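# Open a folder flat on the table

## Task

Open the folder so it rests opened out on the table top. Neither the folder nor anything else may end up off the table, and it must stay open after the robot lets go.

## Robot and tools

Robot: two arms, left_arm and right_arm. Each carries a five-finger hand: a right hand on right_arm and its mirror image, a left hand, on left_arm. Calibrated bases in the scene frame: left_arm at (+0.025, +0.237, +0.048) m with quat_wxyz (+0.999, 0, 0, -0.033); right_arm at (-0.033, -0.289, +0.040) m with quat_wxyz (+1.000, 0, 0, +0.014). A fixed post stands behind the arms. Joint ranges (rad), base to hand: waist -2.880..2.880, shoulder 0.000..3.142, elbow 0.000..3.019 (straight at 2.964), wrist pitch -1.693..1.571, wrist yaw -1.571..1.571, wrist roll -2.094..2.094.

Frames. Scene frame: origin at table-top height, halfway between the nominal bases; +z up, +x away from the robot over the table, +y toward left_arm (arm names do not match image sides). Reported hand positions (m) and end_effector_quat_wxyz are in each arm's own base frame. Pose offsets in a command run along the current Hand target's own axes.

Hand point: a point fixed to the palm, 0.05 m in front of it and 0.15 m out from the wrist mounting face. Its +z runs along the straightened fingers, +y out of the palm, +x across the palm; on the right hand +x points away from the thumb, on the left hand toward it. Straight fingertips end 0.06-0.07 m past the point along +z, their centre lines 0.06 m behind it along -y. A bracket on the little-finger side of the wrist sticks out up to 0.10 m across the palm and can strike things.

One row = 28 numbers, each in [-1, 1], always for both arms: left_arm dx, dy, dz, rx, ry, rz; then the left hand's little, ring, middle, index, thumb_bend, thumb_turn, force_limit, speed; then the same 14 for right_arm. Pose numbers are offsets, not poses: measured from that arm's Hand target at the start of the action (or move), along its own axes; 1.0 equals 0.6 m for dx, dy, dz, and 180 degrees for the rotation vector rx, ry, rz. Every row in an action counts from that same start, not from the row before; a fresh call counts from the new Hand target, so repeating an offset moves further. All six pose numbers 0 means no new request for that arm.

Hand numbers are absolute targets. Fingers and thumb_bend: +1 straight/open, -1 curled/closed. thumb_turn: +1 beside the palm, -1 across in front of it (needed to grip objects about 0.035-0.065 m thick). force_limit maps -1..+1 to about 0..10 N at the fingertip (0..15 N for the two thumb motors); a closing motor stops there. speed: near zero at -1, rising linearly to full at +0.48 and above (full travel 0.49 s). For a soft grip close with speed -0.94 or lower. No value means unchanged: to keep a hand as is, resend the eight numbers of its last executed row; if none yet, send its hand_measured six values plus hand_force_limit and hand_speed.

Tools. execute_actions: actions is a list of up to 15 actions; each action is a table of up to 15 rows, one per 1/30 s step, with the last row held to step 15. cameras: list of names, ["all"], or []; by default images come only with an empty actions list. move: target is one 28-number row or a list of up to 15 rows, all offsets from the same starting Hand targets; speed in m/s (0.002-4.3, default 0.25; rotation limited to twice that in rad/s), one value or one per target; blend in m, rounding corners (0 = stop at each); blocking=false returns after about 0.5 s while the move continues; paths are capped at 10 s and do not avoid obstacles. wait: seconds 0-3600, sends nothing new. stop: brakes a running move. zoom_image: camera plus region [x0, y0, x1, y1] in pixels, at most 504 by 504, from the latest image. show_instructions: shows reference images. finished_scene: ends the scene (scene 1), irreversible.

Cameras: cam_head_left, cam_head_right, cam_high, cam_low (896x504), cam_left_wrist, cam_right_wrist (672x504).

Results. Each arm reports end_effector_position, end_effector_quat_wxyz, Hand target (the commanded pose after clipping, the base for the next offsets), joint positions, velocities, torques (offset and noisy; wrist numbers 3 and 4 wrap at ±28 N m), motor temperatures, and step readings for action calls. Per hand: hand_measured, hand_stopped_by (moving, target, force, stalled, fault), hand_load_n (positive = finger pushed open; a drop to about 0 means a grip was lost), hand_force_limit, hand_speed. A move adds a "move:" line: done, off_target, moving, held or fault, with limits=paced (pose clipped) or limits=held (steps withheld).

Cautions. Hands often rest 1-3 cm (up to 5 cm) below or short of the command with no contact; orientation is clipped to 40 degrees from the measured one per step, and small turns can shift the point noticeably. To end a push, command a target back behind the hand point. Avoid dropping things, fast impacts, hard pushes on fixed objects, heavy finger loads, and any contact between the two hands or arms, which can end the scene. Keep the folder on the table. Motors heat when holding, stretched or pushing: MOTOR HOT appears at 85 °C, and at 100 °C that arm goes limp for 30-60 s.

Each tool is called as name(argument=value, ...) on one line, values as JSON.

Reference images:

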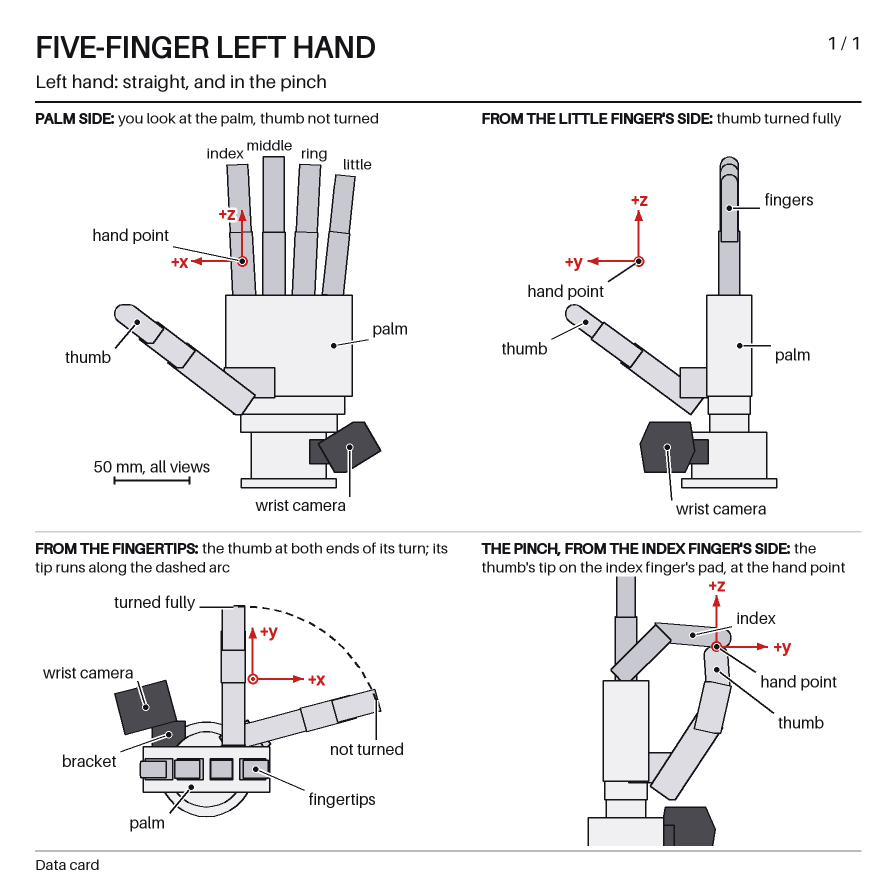

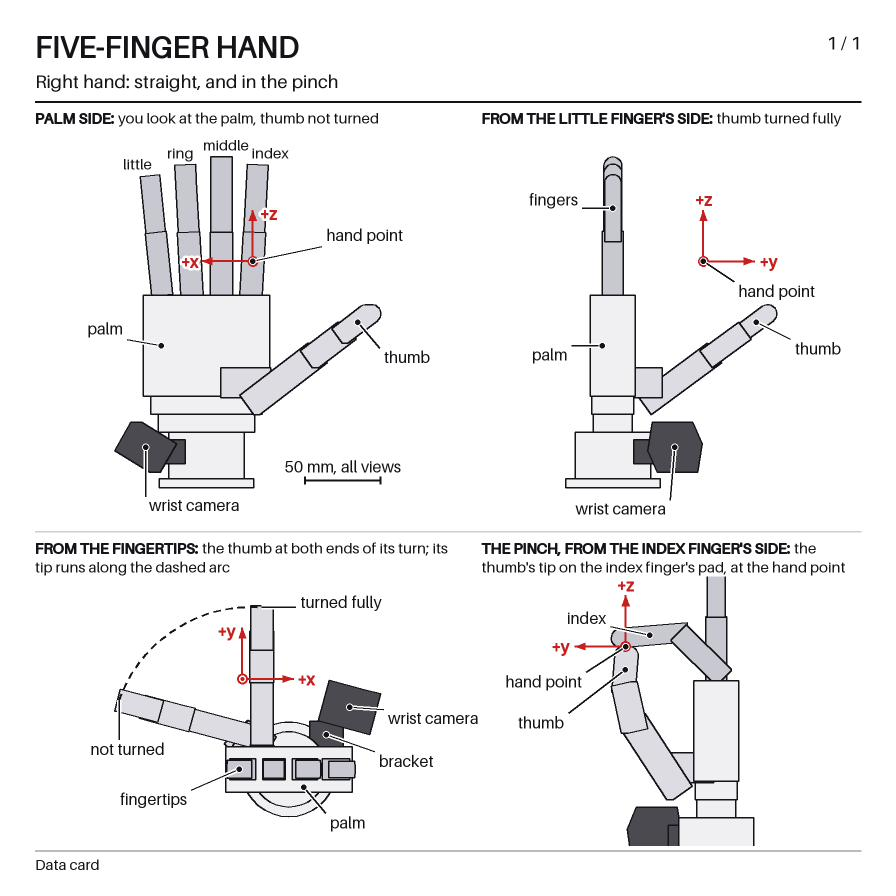

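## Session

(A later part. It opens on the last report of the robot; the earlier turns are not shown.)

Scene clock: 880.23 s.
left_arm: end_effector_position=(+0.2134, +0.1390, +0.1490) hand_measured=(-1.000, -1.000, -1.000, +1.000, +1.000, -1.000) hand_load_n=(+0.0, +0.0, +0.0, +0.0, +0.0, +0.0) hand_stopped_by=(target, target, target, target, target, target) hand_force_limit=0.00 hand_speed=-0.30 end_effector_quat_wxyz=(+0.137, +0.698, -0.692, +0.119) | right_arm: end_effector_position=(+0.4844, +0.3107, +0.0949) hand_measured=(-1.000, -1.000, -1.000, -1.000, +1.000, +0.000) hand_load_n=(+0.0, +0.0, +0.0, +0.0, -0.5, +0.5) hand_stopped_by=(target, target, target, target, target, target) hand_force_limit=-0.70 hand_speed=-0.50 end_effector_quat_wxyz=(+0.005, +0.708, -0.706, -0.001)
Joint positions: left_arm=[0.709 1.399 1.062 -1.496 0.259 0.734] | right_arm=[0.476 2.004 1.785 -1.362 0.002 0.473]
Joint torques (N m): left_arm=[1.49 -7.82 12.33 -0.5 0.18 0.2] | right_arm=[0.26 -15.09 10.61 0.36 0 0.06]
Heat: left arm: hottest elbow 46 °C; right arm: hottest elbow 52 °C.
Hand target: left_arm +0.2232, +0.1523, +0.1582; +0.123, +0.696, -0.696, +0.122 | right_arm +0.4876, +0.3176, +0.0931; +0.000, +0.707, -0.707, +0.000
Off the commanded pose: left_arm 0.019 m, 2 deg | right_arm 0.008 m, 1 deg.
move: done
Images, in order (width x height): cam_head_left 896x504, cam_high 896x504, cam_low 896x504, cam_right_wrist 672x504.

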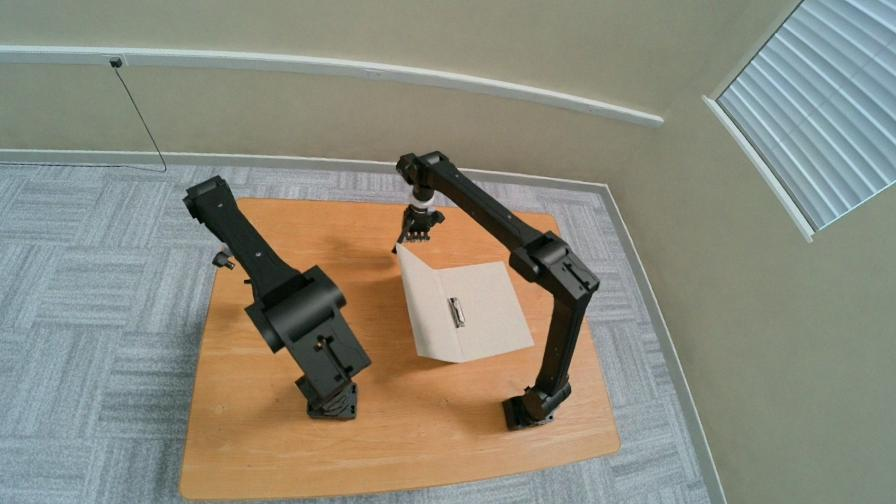

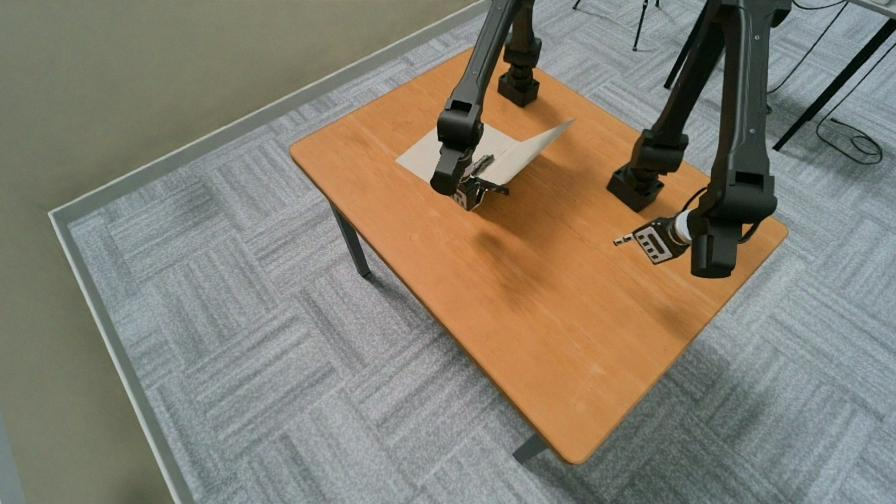

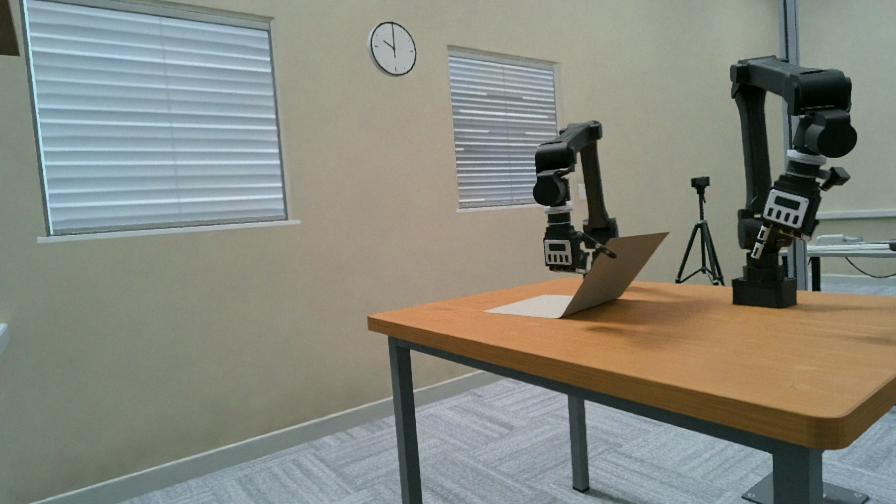

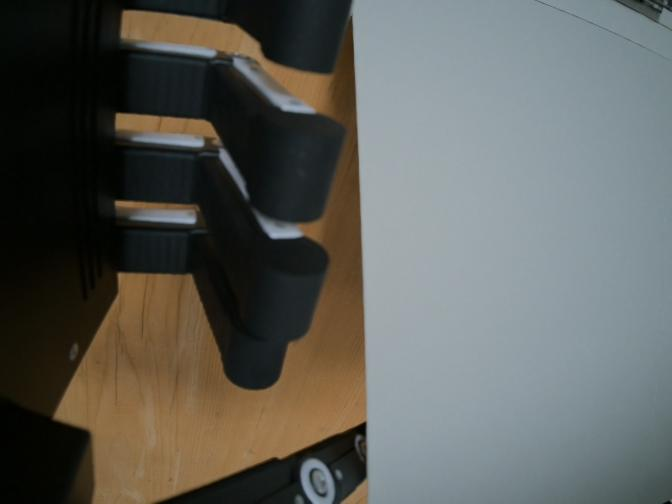

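move(target=[[0,0,0,0,0,0,-1,-1,-1,1,1,-1,0,-0.3,-0.063,0.022,0.067,0,0.07,0,-1,-1,-1,-1,1,0.0,-0.7,-0.5]], speed=0.04, cameras=["cam_low","cam_right_wrist","cam_head_left","cam_high"])

zoom_image(camera="cam_low", region=[480, 220, 700, 340])

Scene clock: 900.77 s.
left_arm: end_effector_position=(+0.2134, +0.1390, +0.1490) hand_measured=(-1.000, -1.000, -1.000, +1.000, +1.000, -1.000) hand_load_n=(+0.0, +0.0, +0.0, +0.0, +0.0, +0.0) hand_stopped_by=(target, target, target, target, target, target) hand_force_limit=0.00 hand_speed=-0.30 end_effector_quat_wxyz=(+0.137, +0.698, -0.692, +0.119) | right_arm: end_effector_position=(+0.4630, +0.3428, +0.0417) hand_measured=(-1.000, -1.000, -1.000, -1.000, +1.000, +0.000) hand_load_n=(-0.5, +0.0, +0.0, +0.5, -0.5, +0.5) hand_stopped_by=(target, target, target, target, target, target) hand_force_limit=-0.70 hand_speed=-0.50 end_effector_quat_wxyz=(+0.093, +0.704, -0.701, +0.073)
Joint positions: left_arm=[0.709 1.399 1.062 -1.496 0.259 0.734] | right_arm=[0.596 2.139 1.863 -1.452 0.178 0.605]
Joint torques (N m): left_arm=[2.49 -7.24 12.27 -0.5 0.15 0.14] | right_arm=[0.15 -16.09 13.83 -0.91 0.32 -0.01]
Heat: left arm: hottest elbow 47 °C; right arm: hottest elbow 51 °C.
Hand target: left_arm +0.2232, +0.1523, +0.1582; +0.123, +0.696, -0.696, +0.122 | right_arm +0.4745, +0.3553, +0.0530; +0.078, +0.703, -0.703, +0.078
Off the commanded pose: left_arm 0.019 m, 2 deg | right_arm 0.020 m, 2 deg.
move: off_target (right_arm)
Images, in order (width x height): cam_head_left 896x504, cam_high 896x504, cam_low 896x504, cam_right_wrist 672x504.

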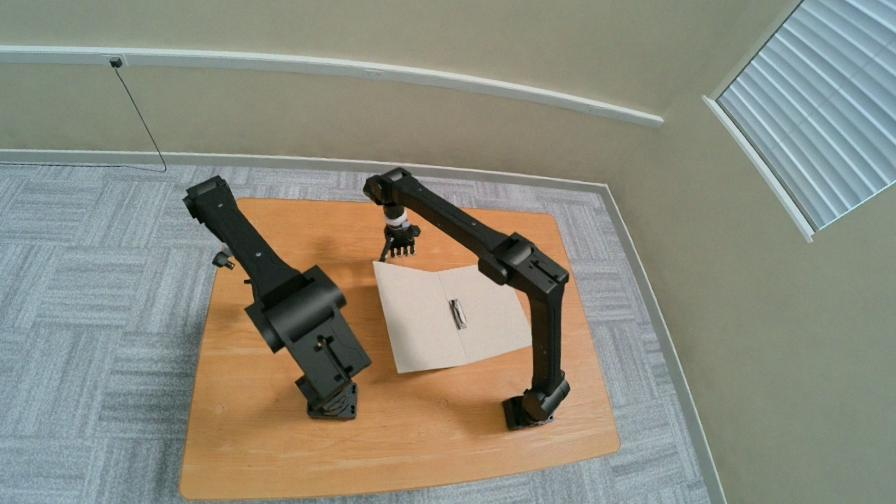

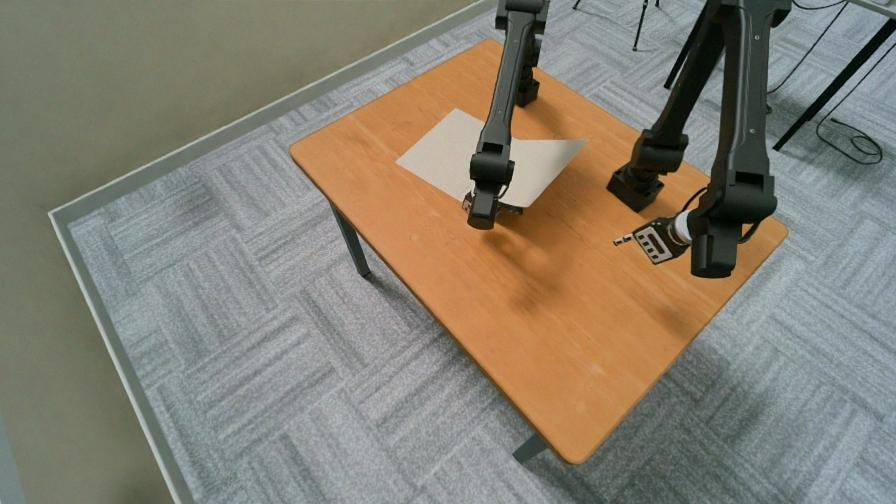

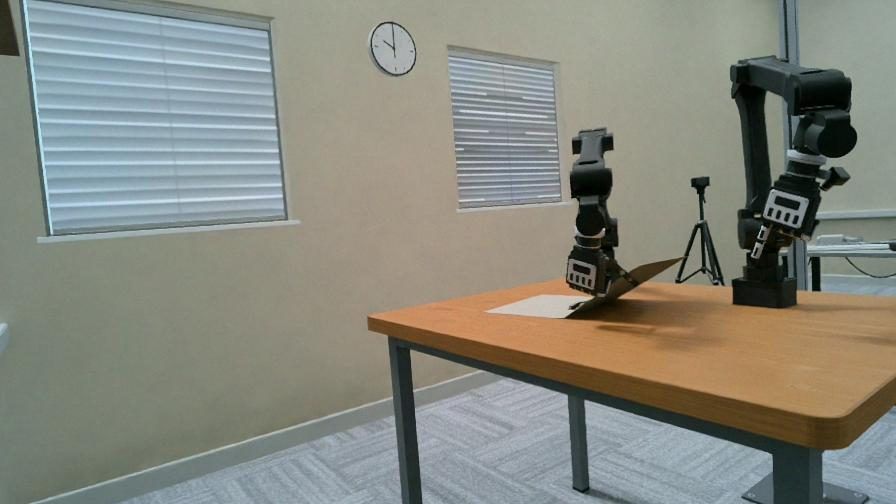

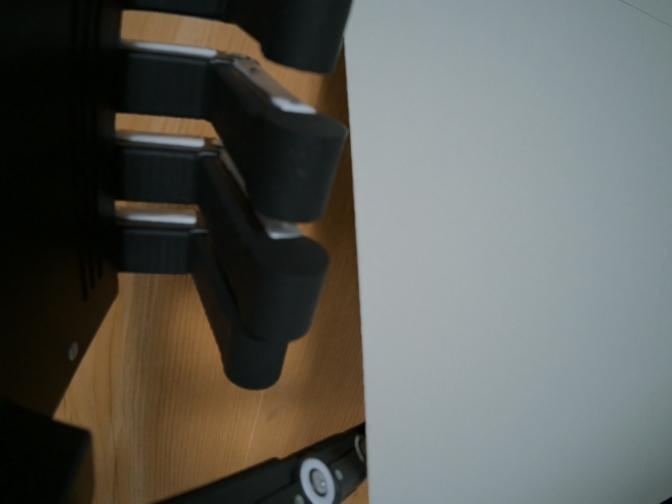

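Scaled by 2.291.

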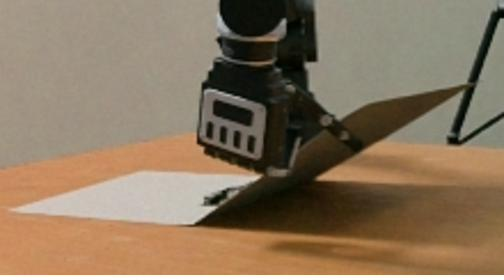

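move(target=[[0,0,0,0,0,0,-1,-1,-1,1,1,-1,0,-0.3,-0.034,0.01,0.052,0,0.07,0,-1,-1,-1,-1,1,0.0,-0.7,-0.5]], speed=0.04, cameras=["cam_low","cam_right_wrist","cam_head_left","cam_high"])

zoom_image(camera="cam_low", region=[500, 240, 700, 340])

Scene clock: 912.43 s.
left_arm: end_effector_position=(+0.2134, +0.1390, +0.1490) hand_measured=(-1.000, -1.000, -1.000, +1.000, +1.000, -1.000) hand_load_n=(+0.0, +0.0, +0.0, +0.0, +0.0, +0.0) hand_stopped_by=(target, target, target, target, target, target) hand_force_limit=0.00 hand_speed=-0.30 end_effector_quat_wxyz=(+0.137, +0.698, -0.692, +0.119) | right_arm: end_effector_position=(+0.4596, +0.3555, +0.0085) hand_measured=(-1.000, -1.000, -1.000, -1.000, +1.000, +0.000) hand_load_n=(+0.5, +0.0, +0.0, +0.0, +0.0, +0.5) hand_stopped_by=(target, target, target, target, target, target) hand_force_limit=-0.70 hand_speed=-0.50 end_effector_quat_wxyz=(+0.169, +0.691, -0.687, +0.150)
Joint positions: left_arm=[0.709 1.399 1.062 -1.496 0.259 0.734] | right_arm=[0.667 2.294 2.018 -1.608 0.336 0.716]
Joint torques (N m): left_arm=[1.44 -7.71 12.38 -0.58 0.2 0.17] | right_arm=[0.56 -17.14 13.55 -1.06 0.42 -0.03]
Heat: left arm: hottest elbow 47 °C; right arm: hottest elbow 51 °C.
Hand target: left_arm +0.2232, +0.1523, +0.1582; +0.123, +0.696, -0.696, +0.122 | right_arm +0.4685, +0.3683, +0.0181; +0.154, +0.690, -0.690, +0.154
Off the commanded pose: left_arm 0.019 m, 2 deg | right_arm 0.018 m, 2 deg.
move: off_target (right_arm)
Images, in order (width x height): cam_head_left 896x504, cam_high 896x504, cam_low 896x504, cam_right_wrist 672x504.

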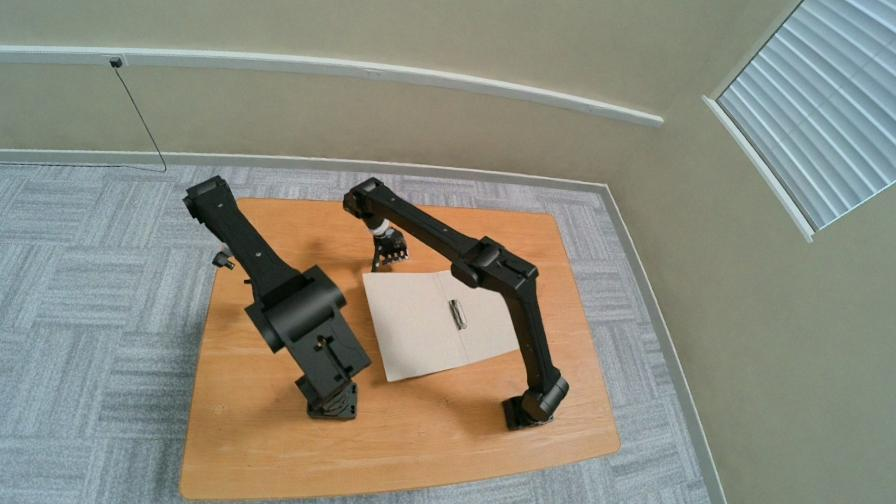

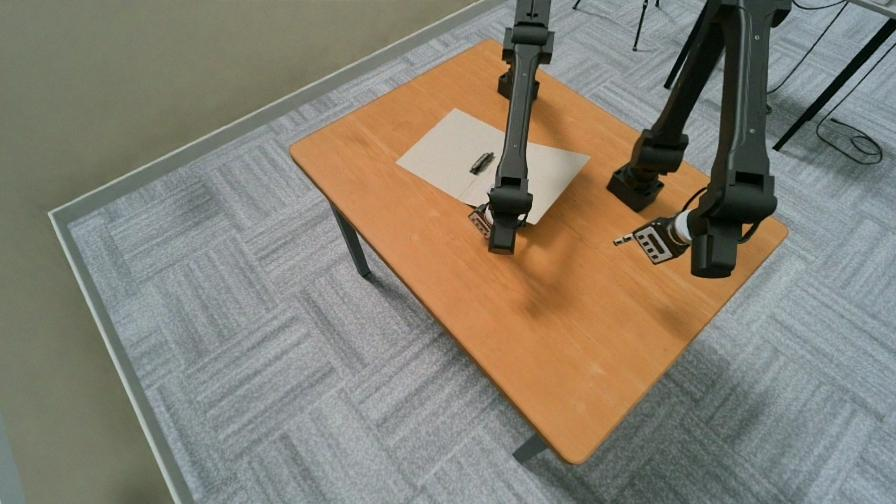

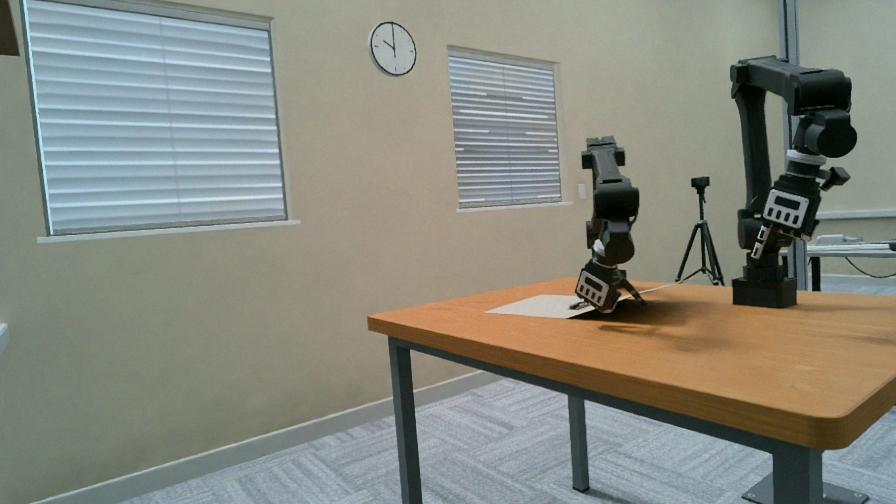

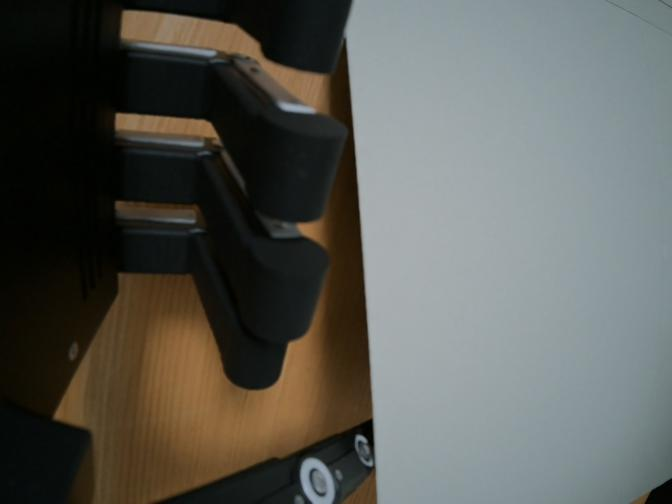

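Scaled by 2.520.

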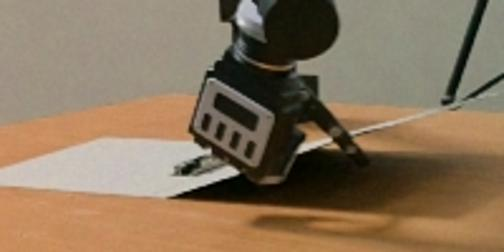

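move(target=[[0,0,0,0,0,0,-1,-1,-1,1,1,-1,0,-0.3,-0.016,0.005,0.022,0,0.045,0,-1,-1,-1,-1,1,0.0,-0.7,-0.5]], speed=0.04, cameras=["cam_low","cam_right_wrist","cam_head_left","cam_high"])

zoom_image(camera="cam_low", region=[500, 240, 700, 340])

Scene clock: 927.93 s.
left_arm: end_effector_position=(+0.2134, +0.1390, +0.1490) hand_measured=(-1.000, -1.000, -1.000, +1.000, +1.000, -1.000) hand_load_n=(+0.0, +0.0, +0.0, +0.0, +0.0, -0.5) hand_stopped_by=(target, target, target, target, target, target) hand_force_limit=0.00 hand_speed=-0.30 end_effector_quat_wxyz=(+0.137, +0.698, -0.692, +0.119) | right_arm: end_effector_position=(+0.4579, +0.3591, -0.0063) hand_measured=(-1.000, -1.000, -1.000, -1.000, +1.000, +0.000) hand_load_n=(+0.0, +0.0, +0.0, +0.0, +0.0, +0.5) hand_stopped_by=(target, target, target, target, target, target) hand_force_limit=-0.70 hand_speed=-0.50 end_effector_quat_wxyz=(+0.192, +0.684, -0.676, +0.198)
Joint positions: left_arm=[0.709 1.399 1.062 -1.496 0.259 0.734] | right_arm=[0.703 2.352 2.067 -1.661 0.424 0.773]
Joint torques (N m): left_arm=[1.9 -7.59 12.26 -0.61 0.18 0.15] | right_arm=[0.91 -17.26 13.19 -1.29 0.49 0]
Heat: left arm: hottest elbow 47 °C; right arm: hottest elbow 50 °C.
Hand target: left_arm +0.2232, +0.1523, +0.1582; +0.123, +0.696, -0.696, +0.122 | right_arm +0.4655, +0.3716, +0.0022; +0.203, +0.677, -0.677, +0.203
Off the commanded pose: left_arm 0.019 m, 2 deg | right_arm 0.017 m, 2 deg.
joint sent to its limit (right arm) — joint 4 (wrist pitch), lower limit. The joint targets are off in orientation, not in position.
move: off_target (right_arm)
Images, in order (width x height): cam_head_left 896x504, cam_high 896x504, cam_low 896x504, cam_right_wrist 672x504.

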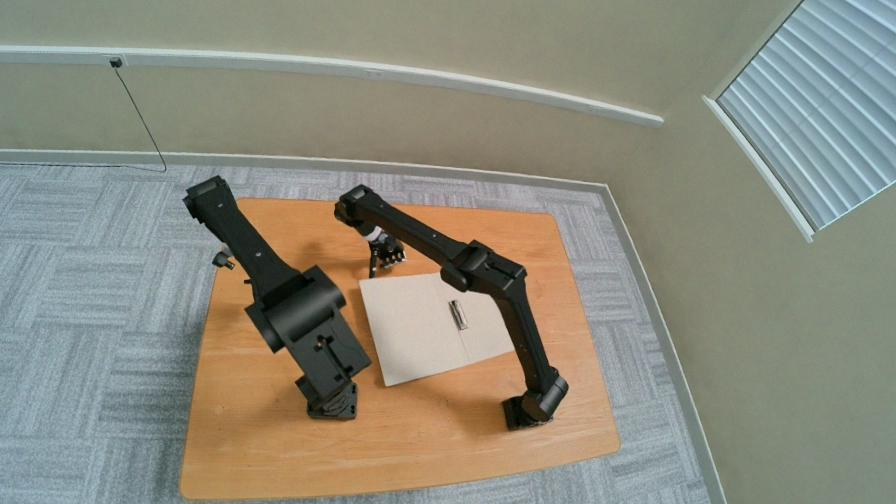

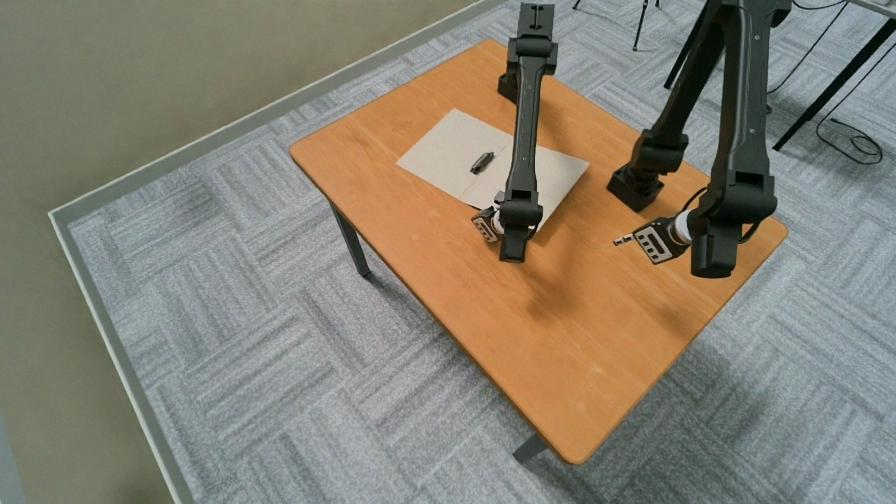

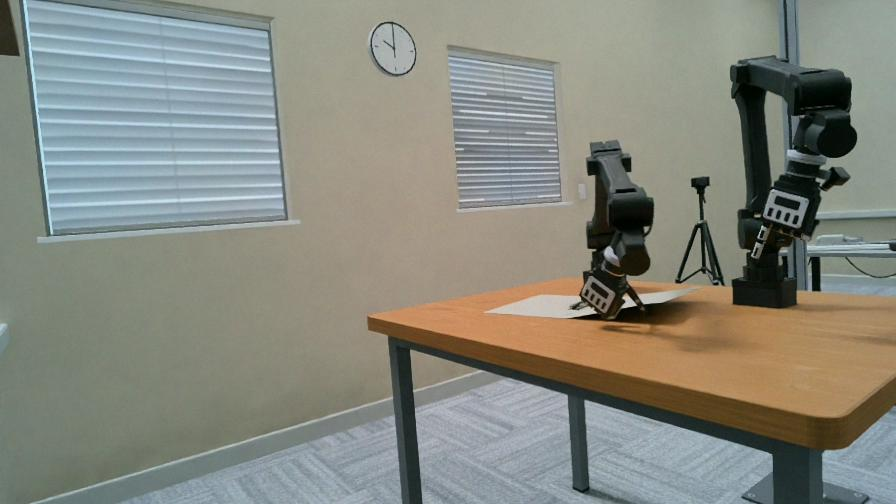

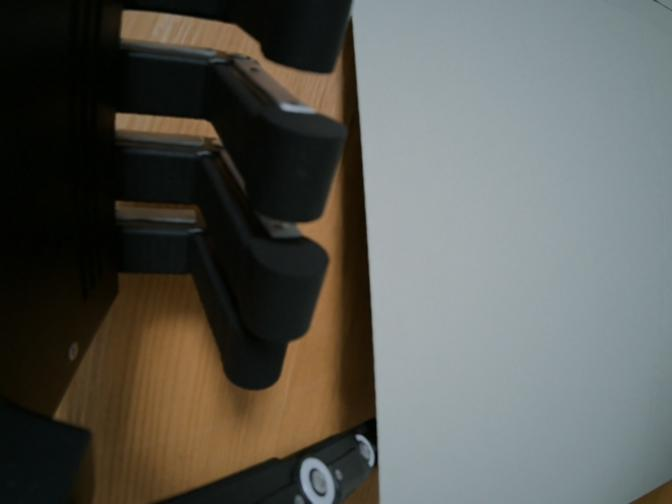

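Scaled by 2.520.

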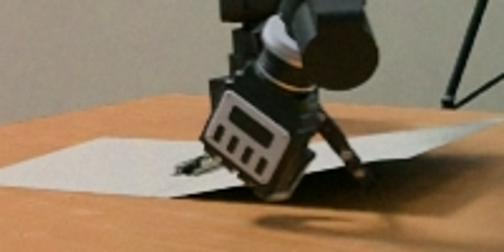

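move(target=[[0,0,0,0,0,0,-1,-1,-1,1,1,-1,0,-0.3,-0.018,0.003,0.018,0,0,0,-1,-1,-1,-1,1,0.0,-0.7,-0.5]], speed=0.04, cameras=["cam_low","cam_right_wrist","cam_head_left","cam_high"])

zoom_image(camera="cam_low", region=[560, 250, 720, 340])

zoom_image(camera="cam_high", region=[450, 100, 610, 260])

Scene clock: 933.10 s.
left_arm: end_effector_position=(+0.2134, +0.1390, +0.1490) hand_measured=(-1.000, -1.000, -1.000, +1.000, +1.000, -1.000) hand_load_n=(+0.0, +0.0, +0.0, +0.0, +0.0, +0.0) hand_stopped_by=(target, target, target, target, target, target) hand_force_limit=0.00 hand_speed=-0.30 end_effector_quat_wxyz=(+0.137, +0.698, -0.692, +0.119) | right_arm: end_effector_position=(+0.4553, +0.3610, -0.0220) hand_measured=(-1.000, -1.000, -1.000, -1.000, +1.000, +0.000) hand_load_n=(+0.0, +0.0, +0.0, +0.0, -0.5, +0.5) hand_stopped_by=(target, target, target, target, target, target) hand_force_limit=-0.70 hand_speed=-0.50 end_effector_quat_wxyz=(+0.202, +0.682, -0.675, +0.198)
Joint positions: left_arm=[0.709 1.399 1.062 -1.496 0.259 0.734] | right_arm=[0.708 2.384 2.076 -1.661 0.424 0.784]
Joint torques (N m): left_arm=[1.73 -8.18 12.21 -0.51 0.13 0.16] | right_arm=[0.67 -17.26 13.26 -1.26 0.45 0.04]
Heat: left arm: hottest elbow 47 °C; right arm: hottest elbow 50 °C.
Hand target: left_arm +0.2232, +0.1523, +0.1582; +0.123, +0.696, -0.696, +0.122 | right_arm +0.4636, +0.3746, -0.0129; +0.203, +0.677, -0.677, +0.203
Off the commanded pose: left_arm 0.019 m, 2 deg | right_arm 0.019 m, 1 deg.
joint sent to its limit (right arm) — joint 4 (wrist pitch), lower limit. The joint targets still meet the commanded pose.
move: off_target (right_arm)
Images, in order (width x height): cam_head_left 896x504, cam_high 896x504, cam_low 896x504, cam_right_wrist 672x504.

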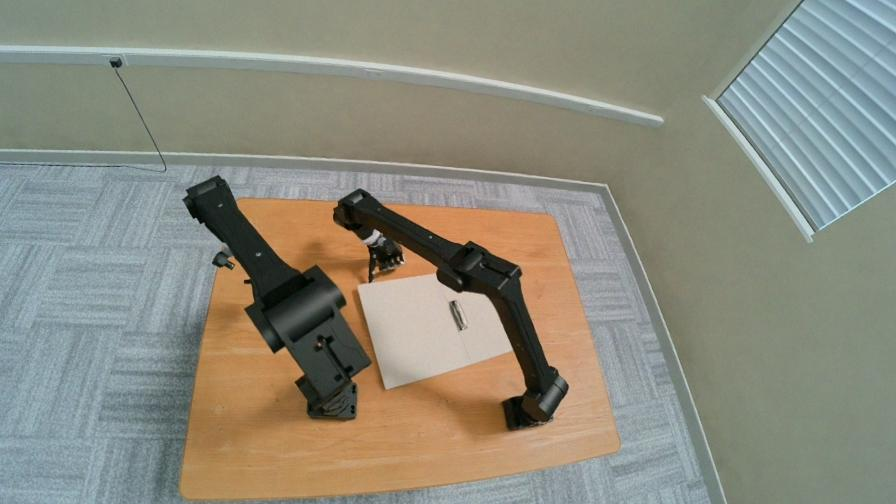

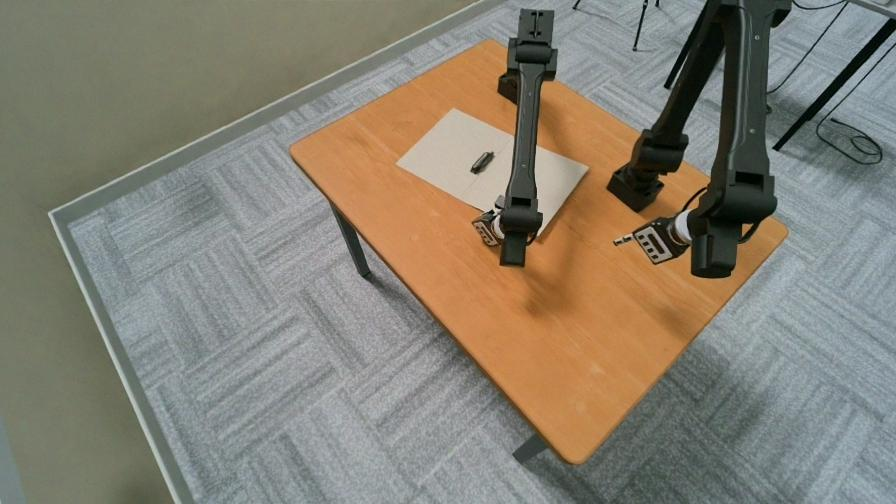

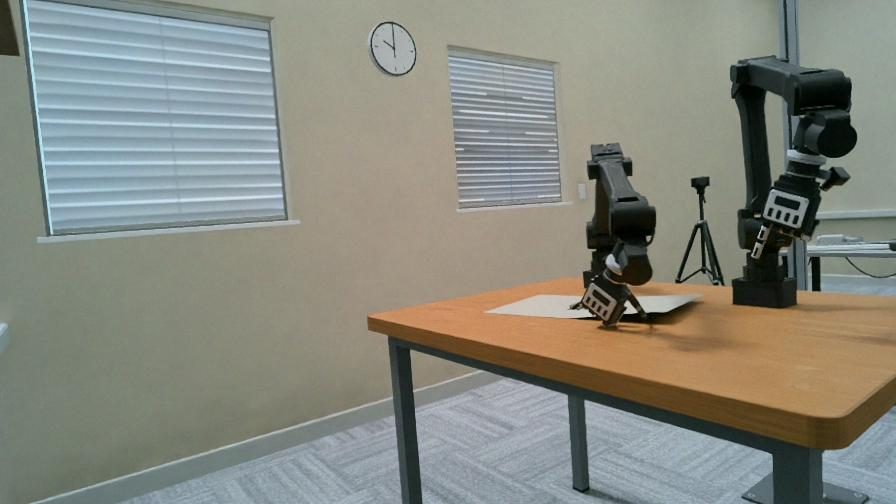

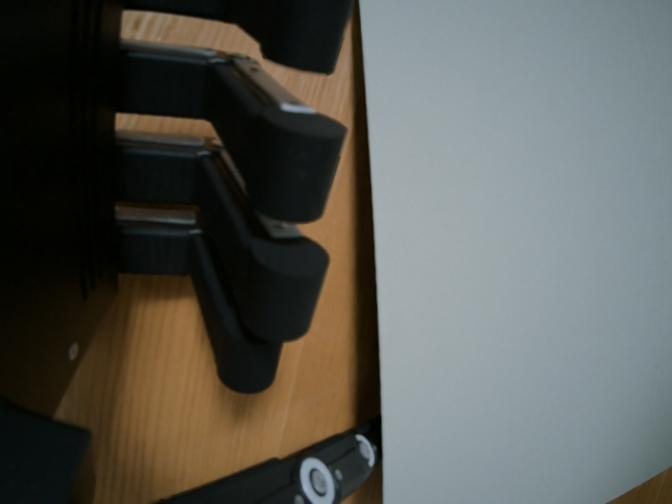

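Scaled by 3.150.

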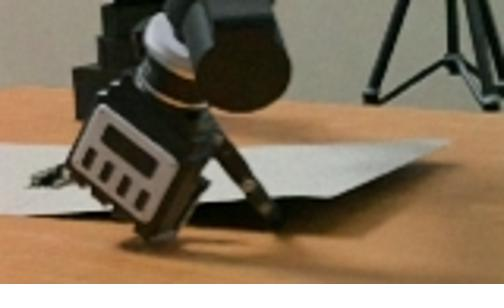

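Scaled by 3.150.

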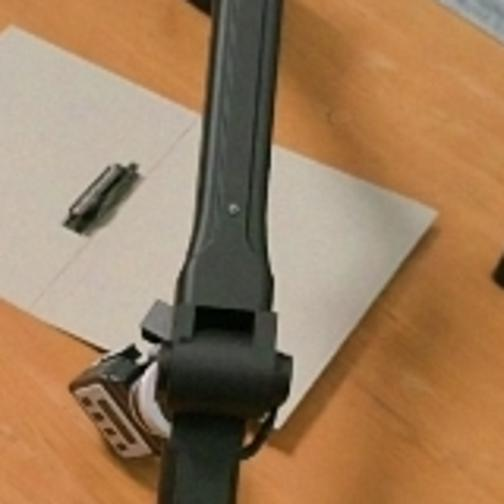

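move(target=[[0,0,0,0,0,0,-1,-1,-1,1,1,-1,0,-0.3,0,0,0.004,0,0,0,-1,-1,-1,-1,1,0.25,-0.7,-0.9]], speed=0.04, cameras=["cam_low","cam_right_wrist","cam_head_left"])

zoom_image(camera="cam_low", region=[560, 250, 720, 340])

zoom_image(camera="cam_head_left", region=[320, 190, 460, 400])

Scene clock: 946.97 s.
left_arm: end_effector_position=(+0.2134, +0.1390, +0.1490) hand_measured=(-1.000, -1.000, -1.000, +1.000, +1.000, -1.000) hand_load_n=(+0.0, +0.0, +0.0, +0.0, +0.0, +0.0) hand_stopped_by=(target, target, target, target, target, target) hand_force_limit=0.00 hand_speed=-0.30 end_effector_quat_wxyz=(+0.137, +0.698, -0.692, +0.119) | right_arm: end_effector_position=(+0.4536, +0.3596, -0.0209) hand_measured=(-1.000, -1.000, -1.000, -1.000, +1.000, +0.250) hand_load_n=(+0.0, +0.0, +0.0, +0.0, +0.0, -1.5) hand_stopped_by=(target, target, target, target, target, target) hand_force_limit=-0.70 hand_speed=-0.90 end_effector_quat_wxyz=(+0.206, +0.682, -0.674, +0.198)
Joint positions: left_arm=[0.709 1.399 1.062 -1.496 0.259 0.734] | right_arm=[0.708 2.384 2.076 -1.67 0.424 0.785]
Joint torques (N m): left_arm=[2.61 -8.47 12.38 -0.49 0.16 0.14] | right_arm=[0.67 -17.44 13.16 -0.88 0.46 0.02]
Heat: left arm: hottest elbow 47 °C; right arm: hottest elbow 51 °C.
Hand target: left_arm +0.2232, +0.1523, +0.1582; +0.123, +0.696, -0.696, +0.122 | right_arm +0.4635, +0.3733, -0.0149; +0.203, +0.677, -0.677, +0.203
Off the commanded pose: left_arm 0.019 m, 2 deg | right_arm 0.018 m, 1 deg.
joint sent to its limit (right arm) — joint 4 (wrist pitch), lower limit. The joint targets still meet the commanded pose.
move: off_target (right_arm)
Images, in order (width x height): cam_head_left 896x504, cam_low 896x504, cam_right_wrist 672x504.

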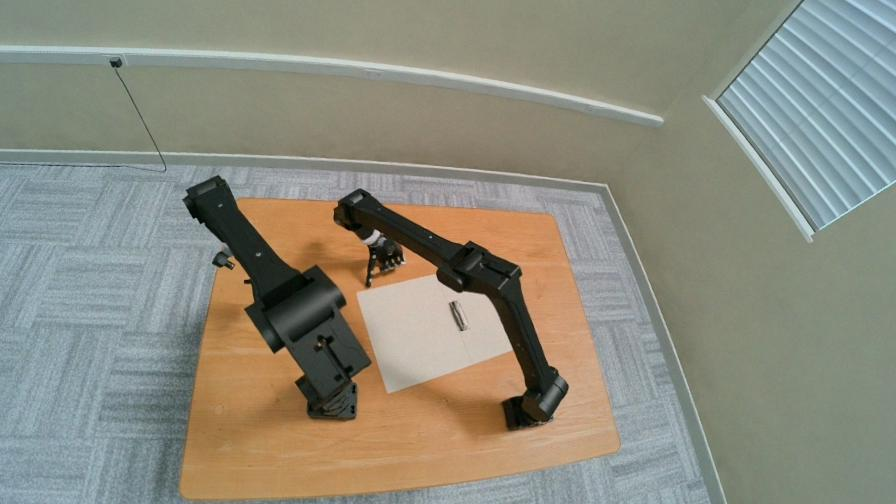

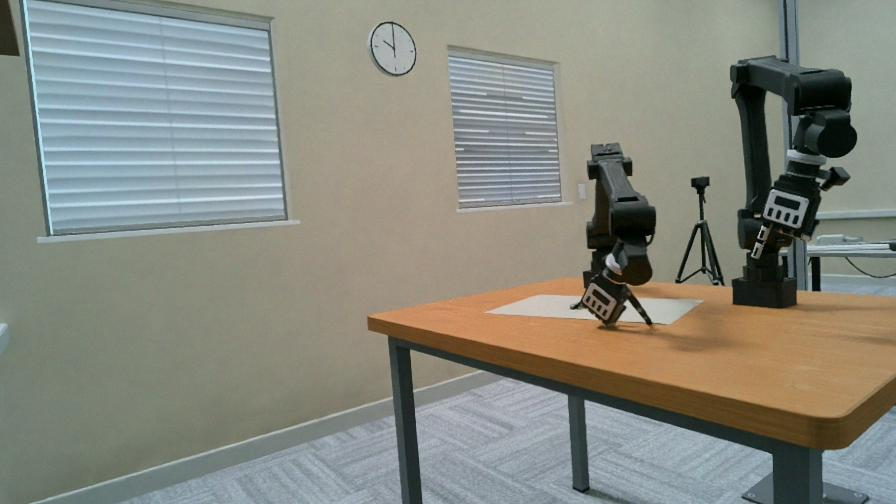

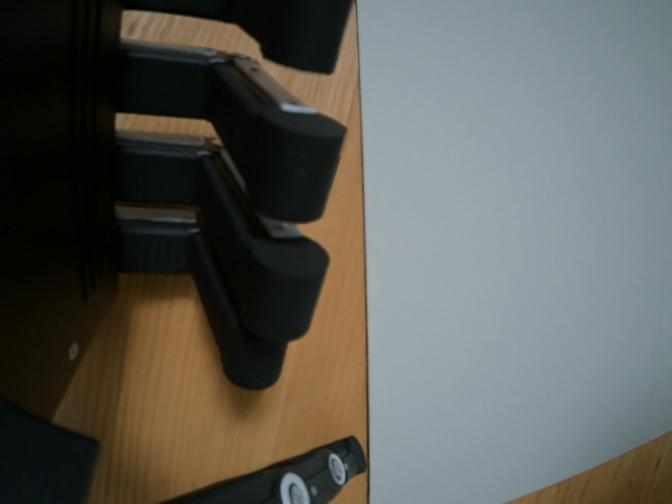

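Scaled by 3.150.

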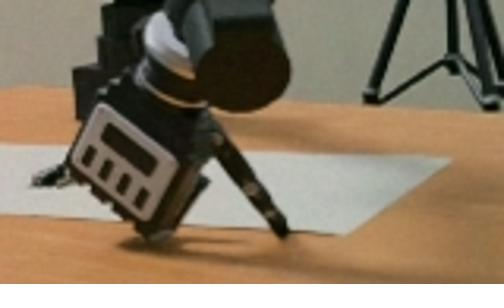

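Scaled by 2.400.

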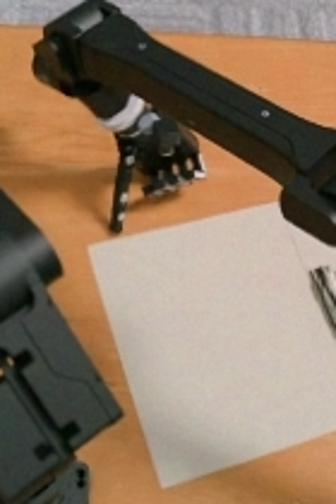

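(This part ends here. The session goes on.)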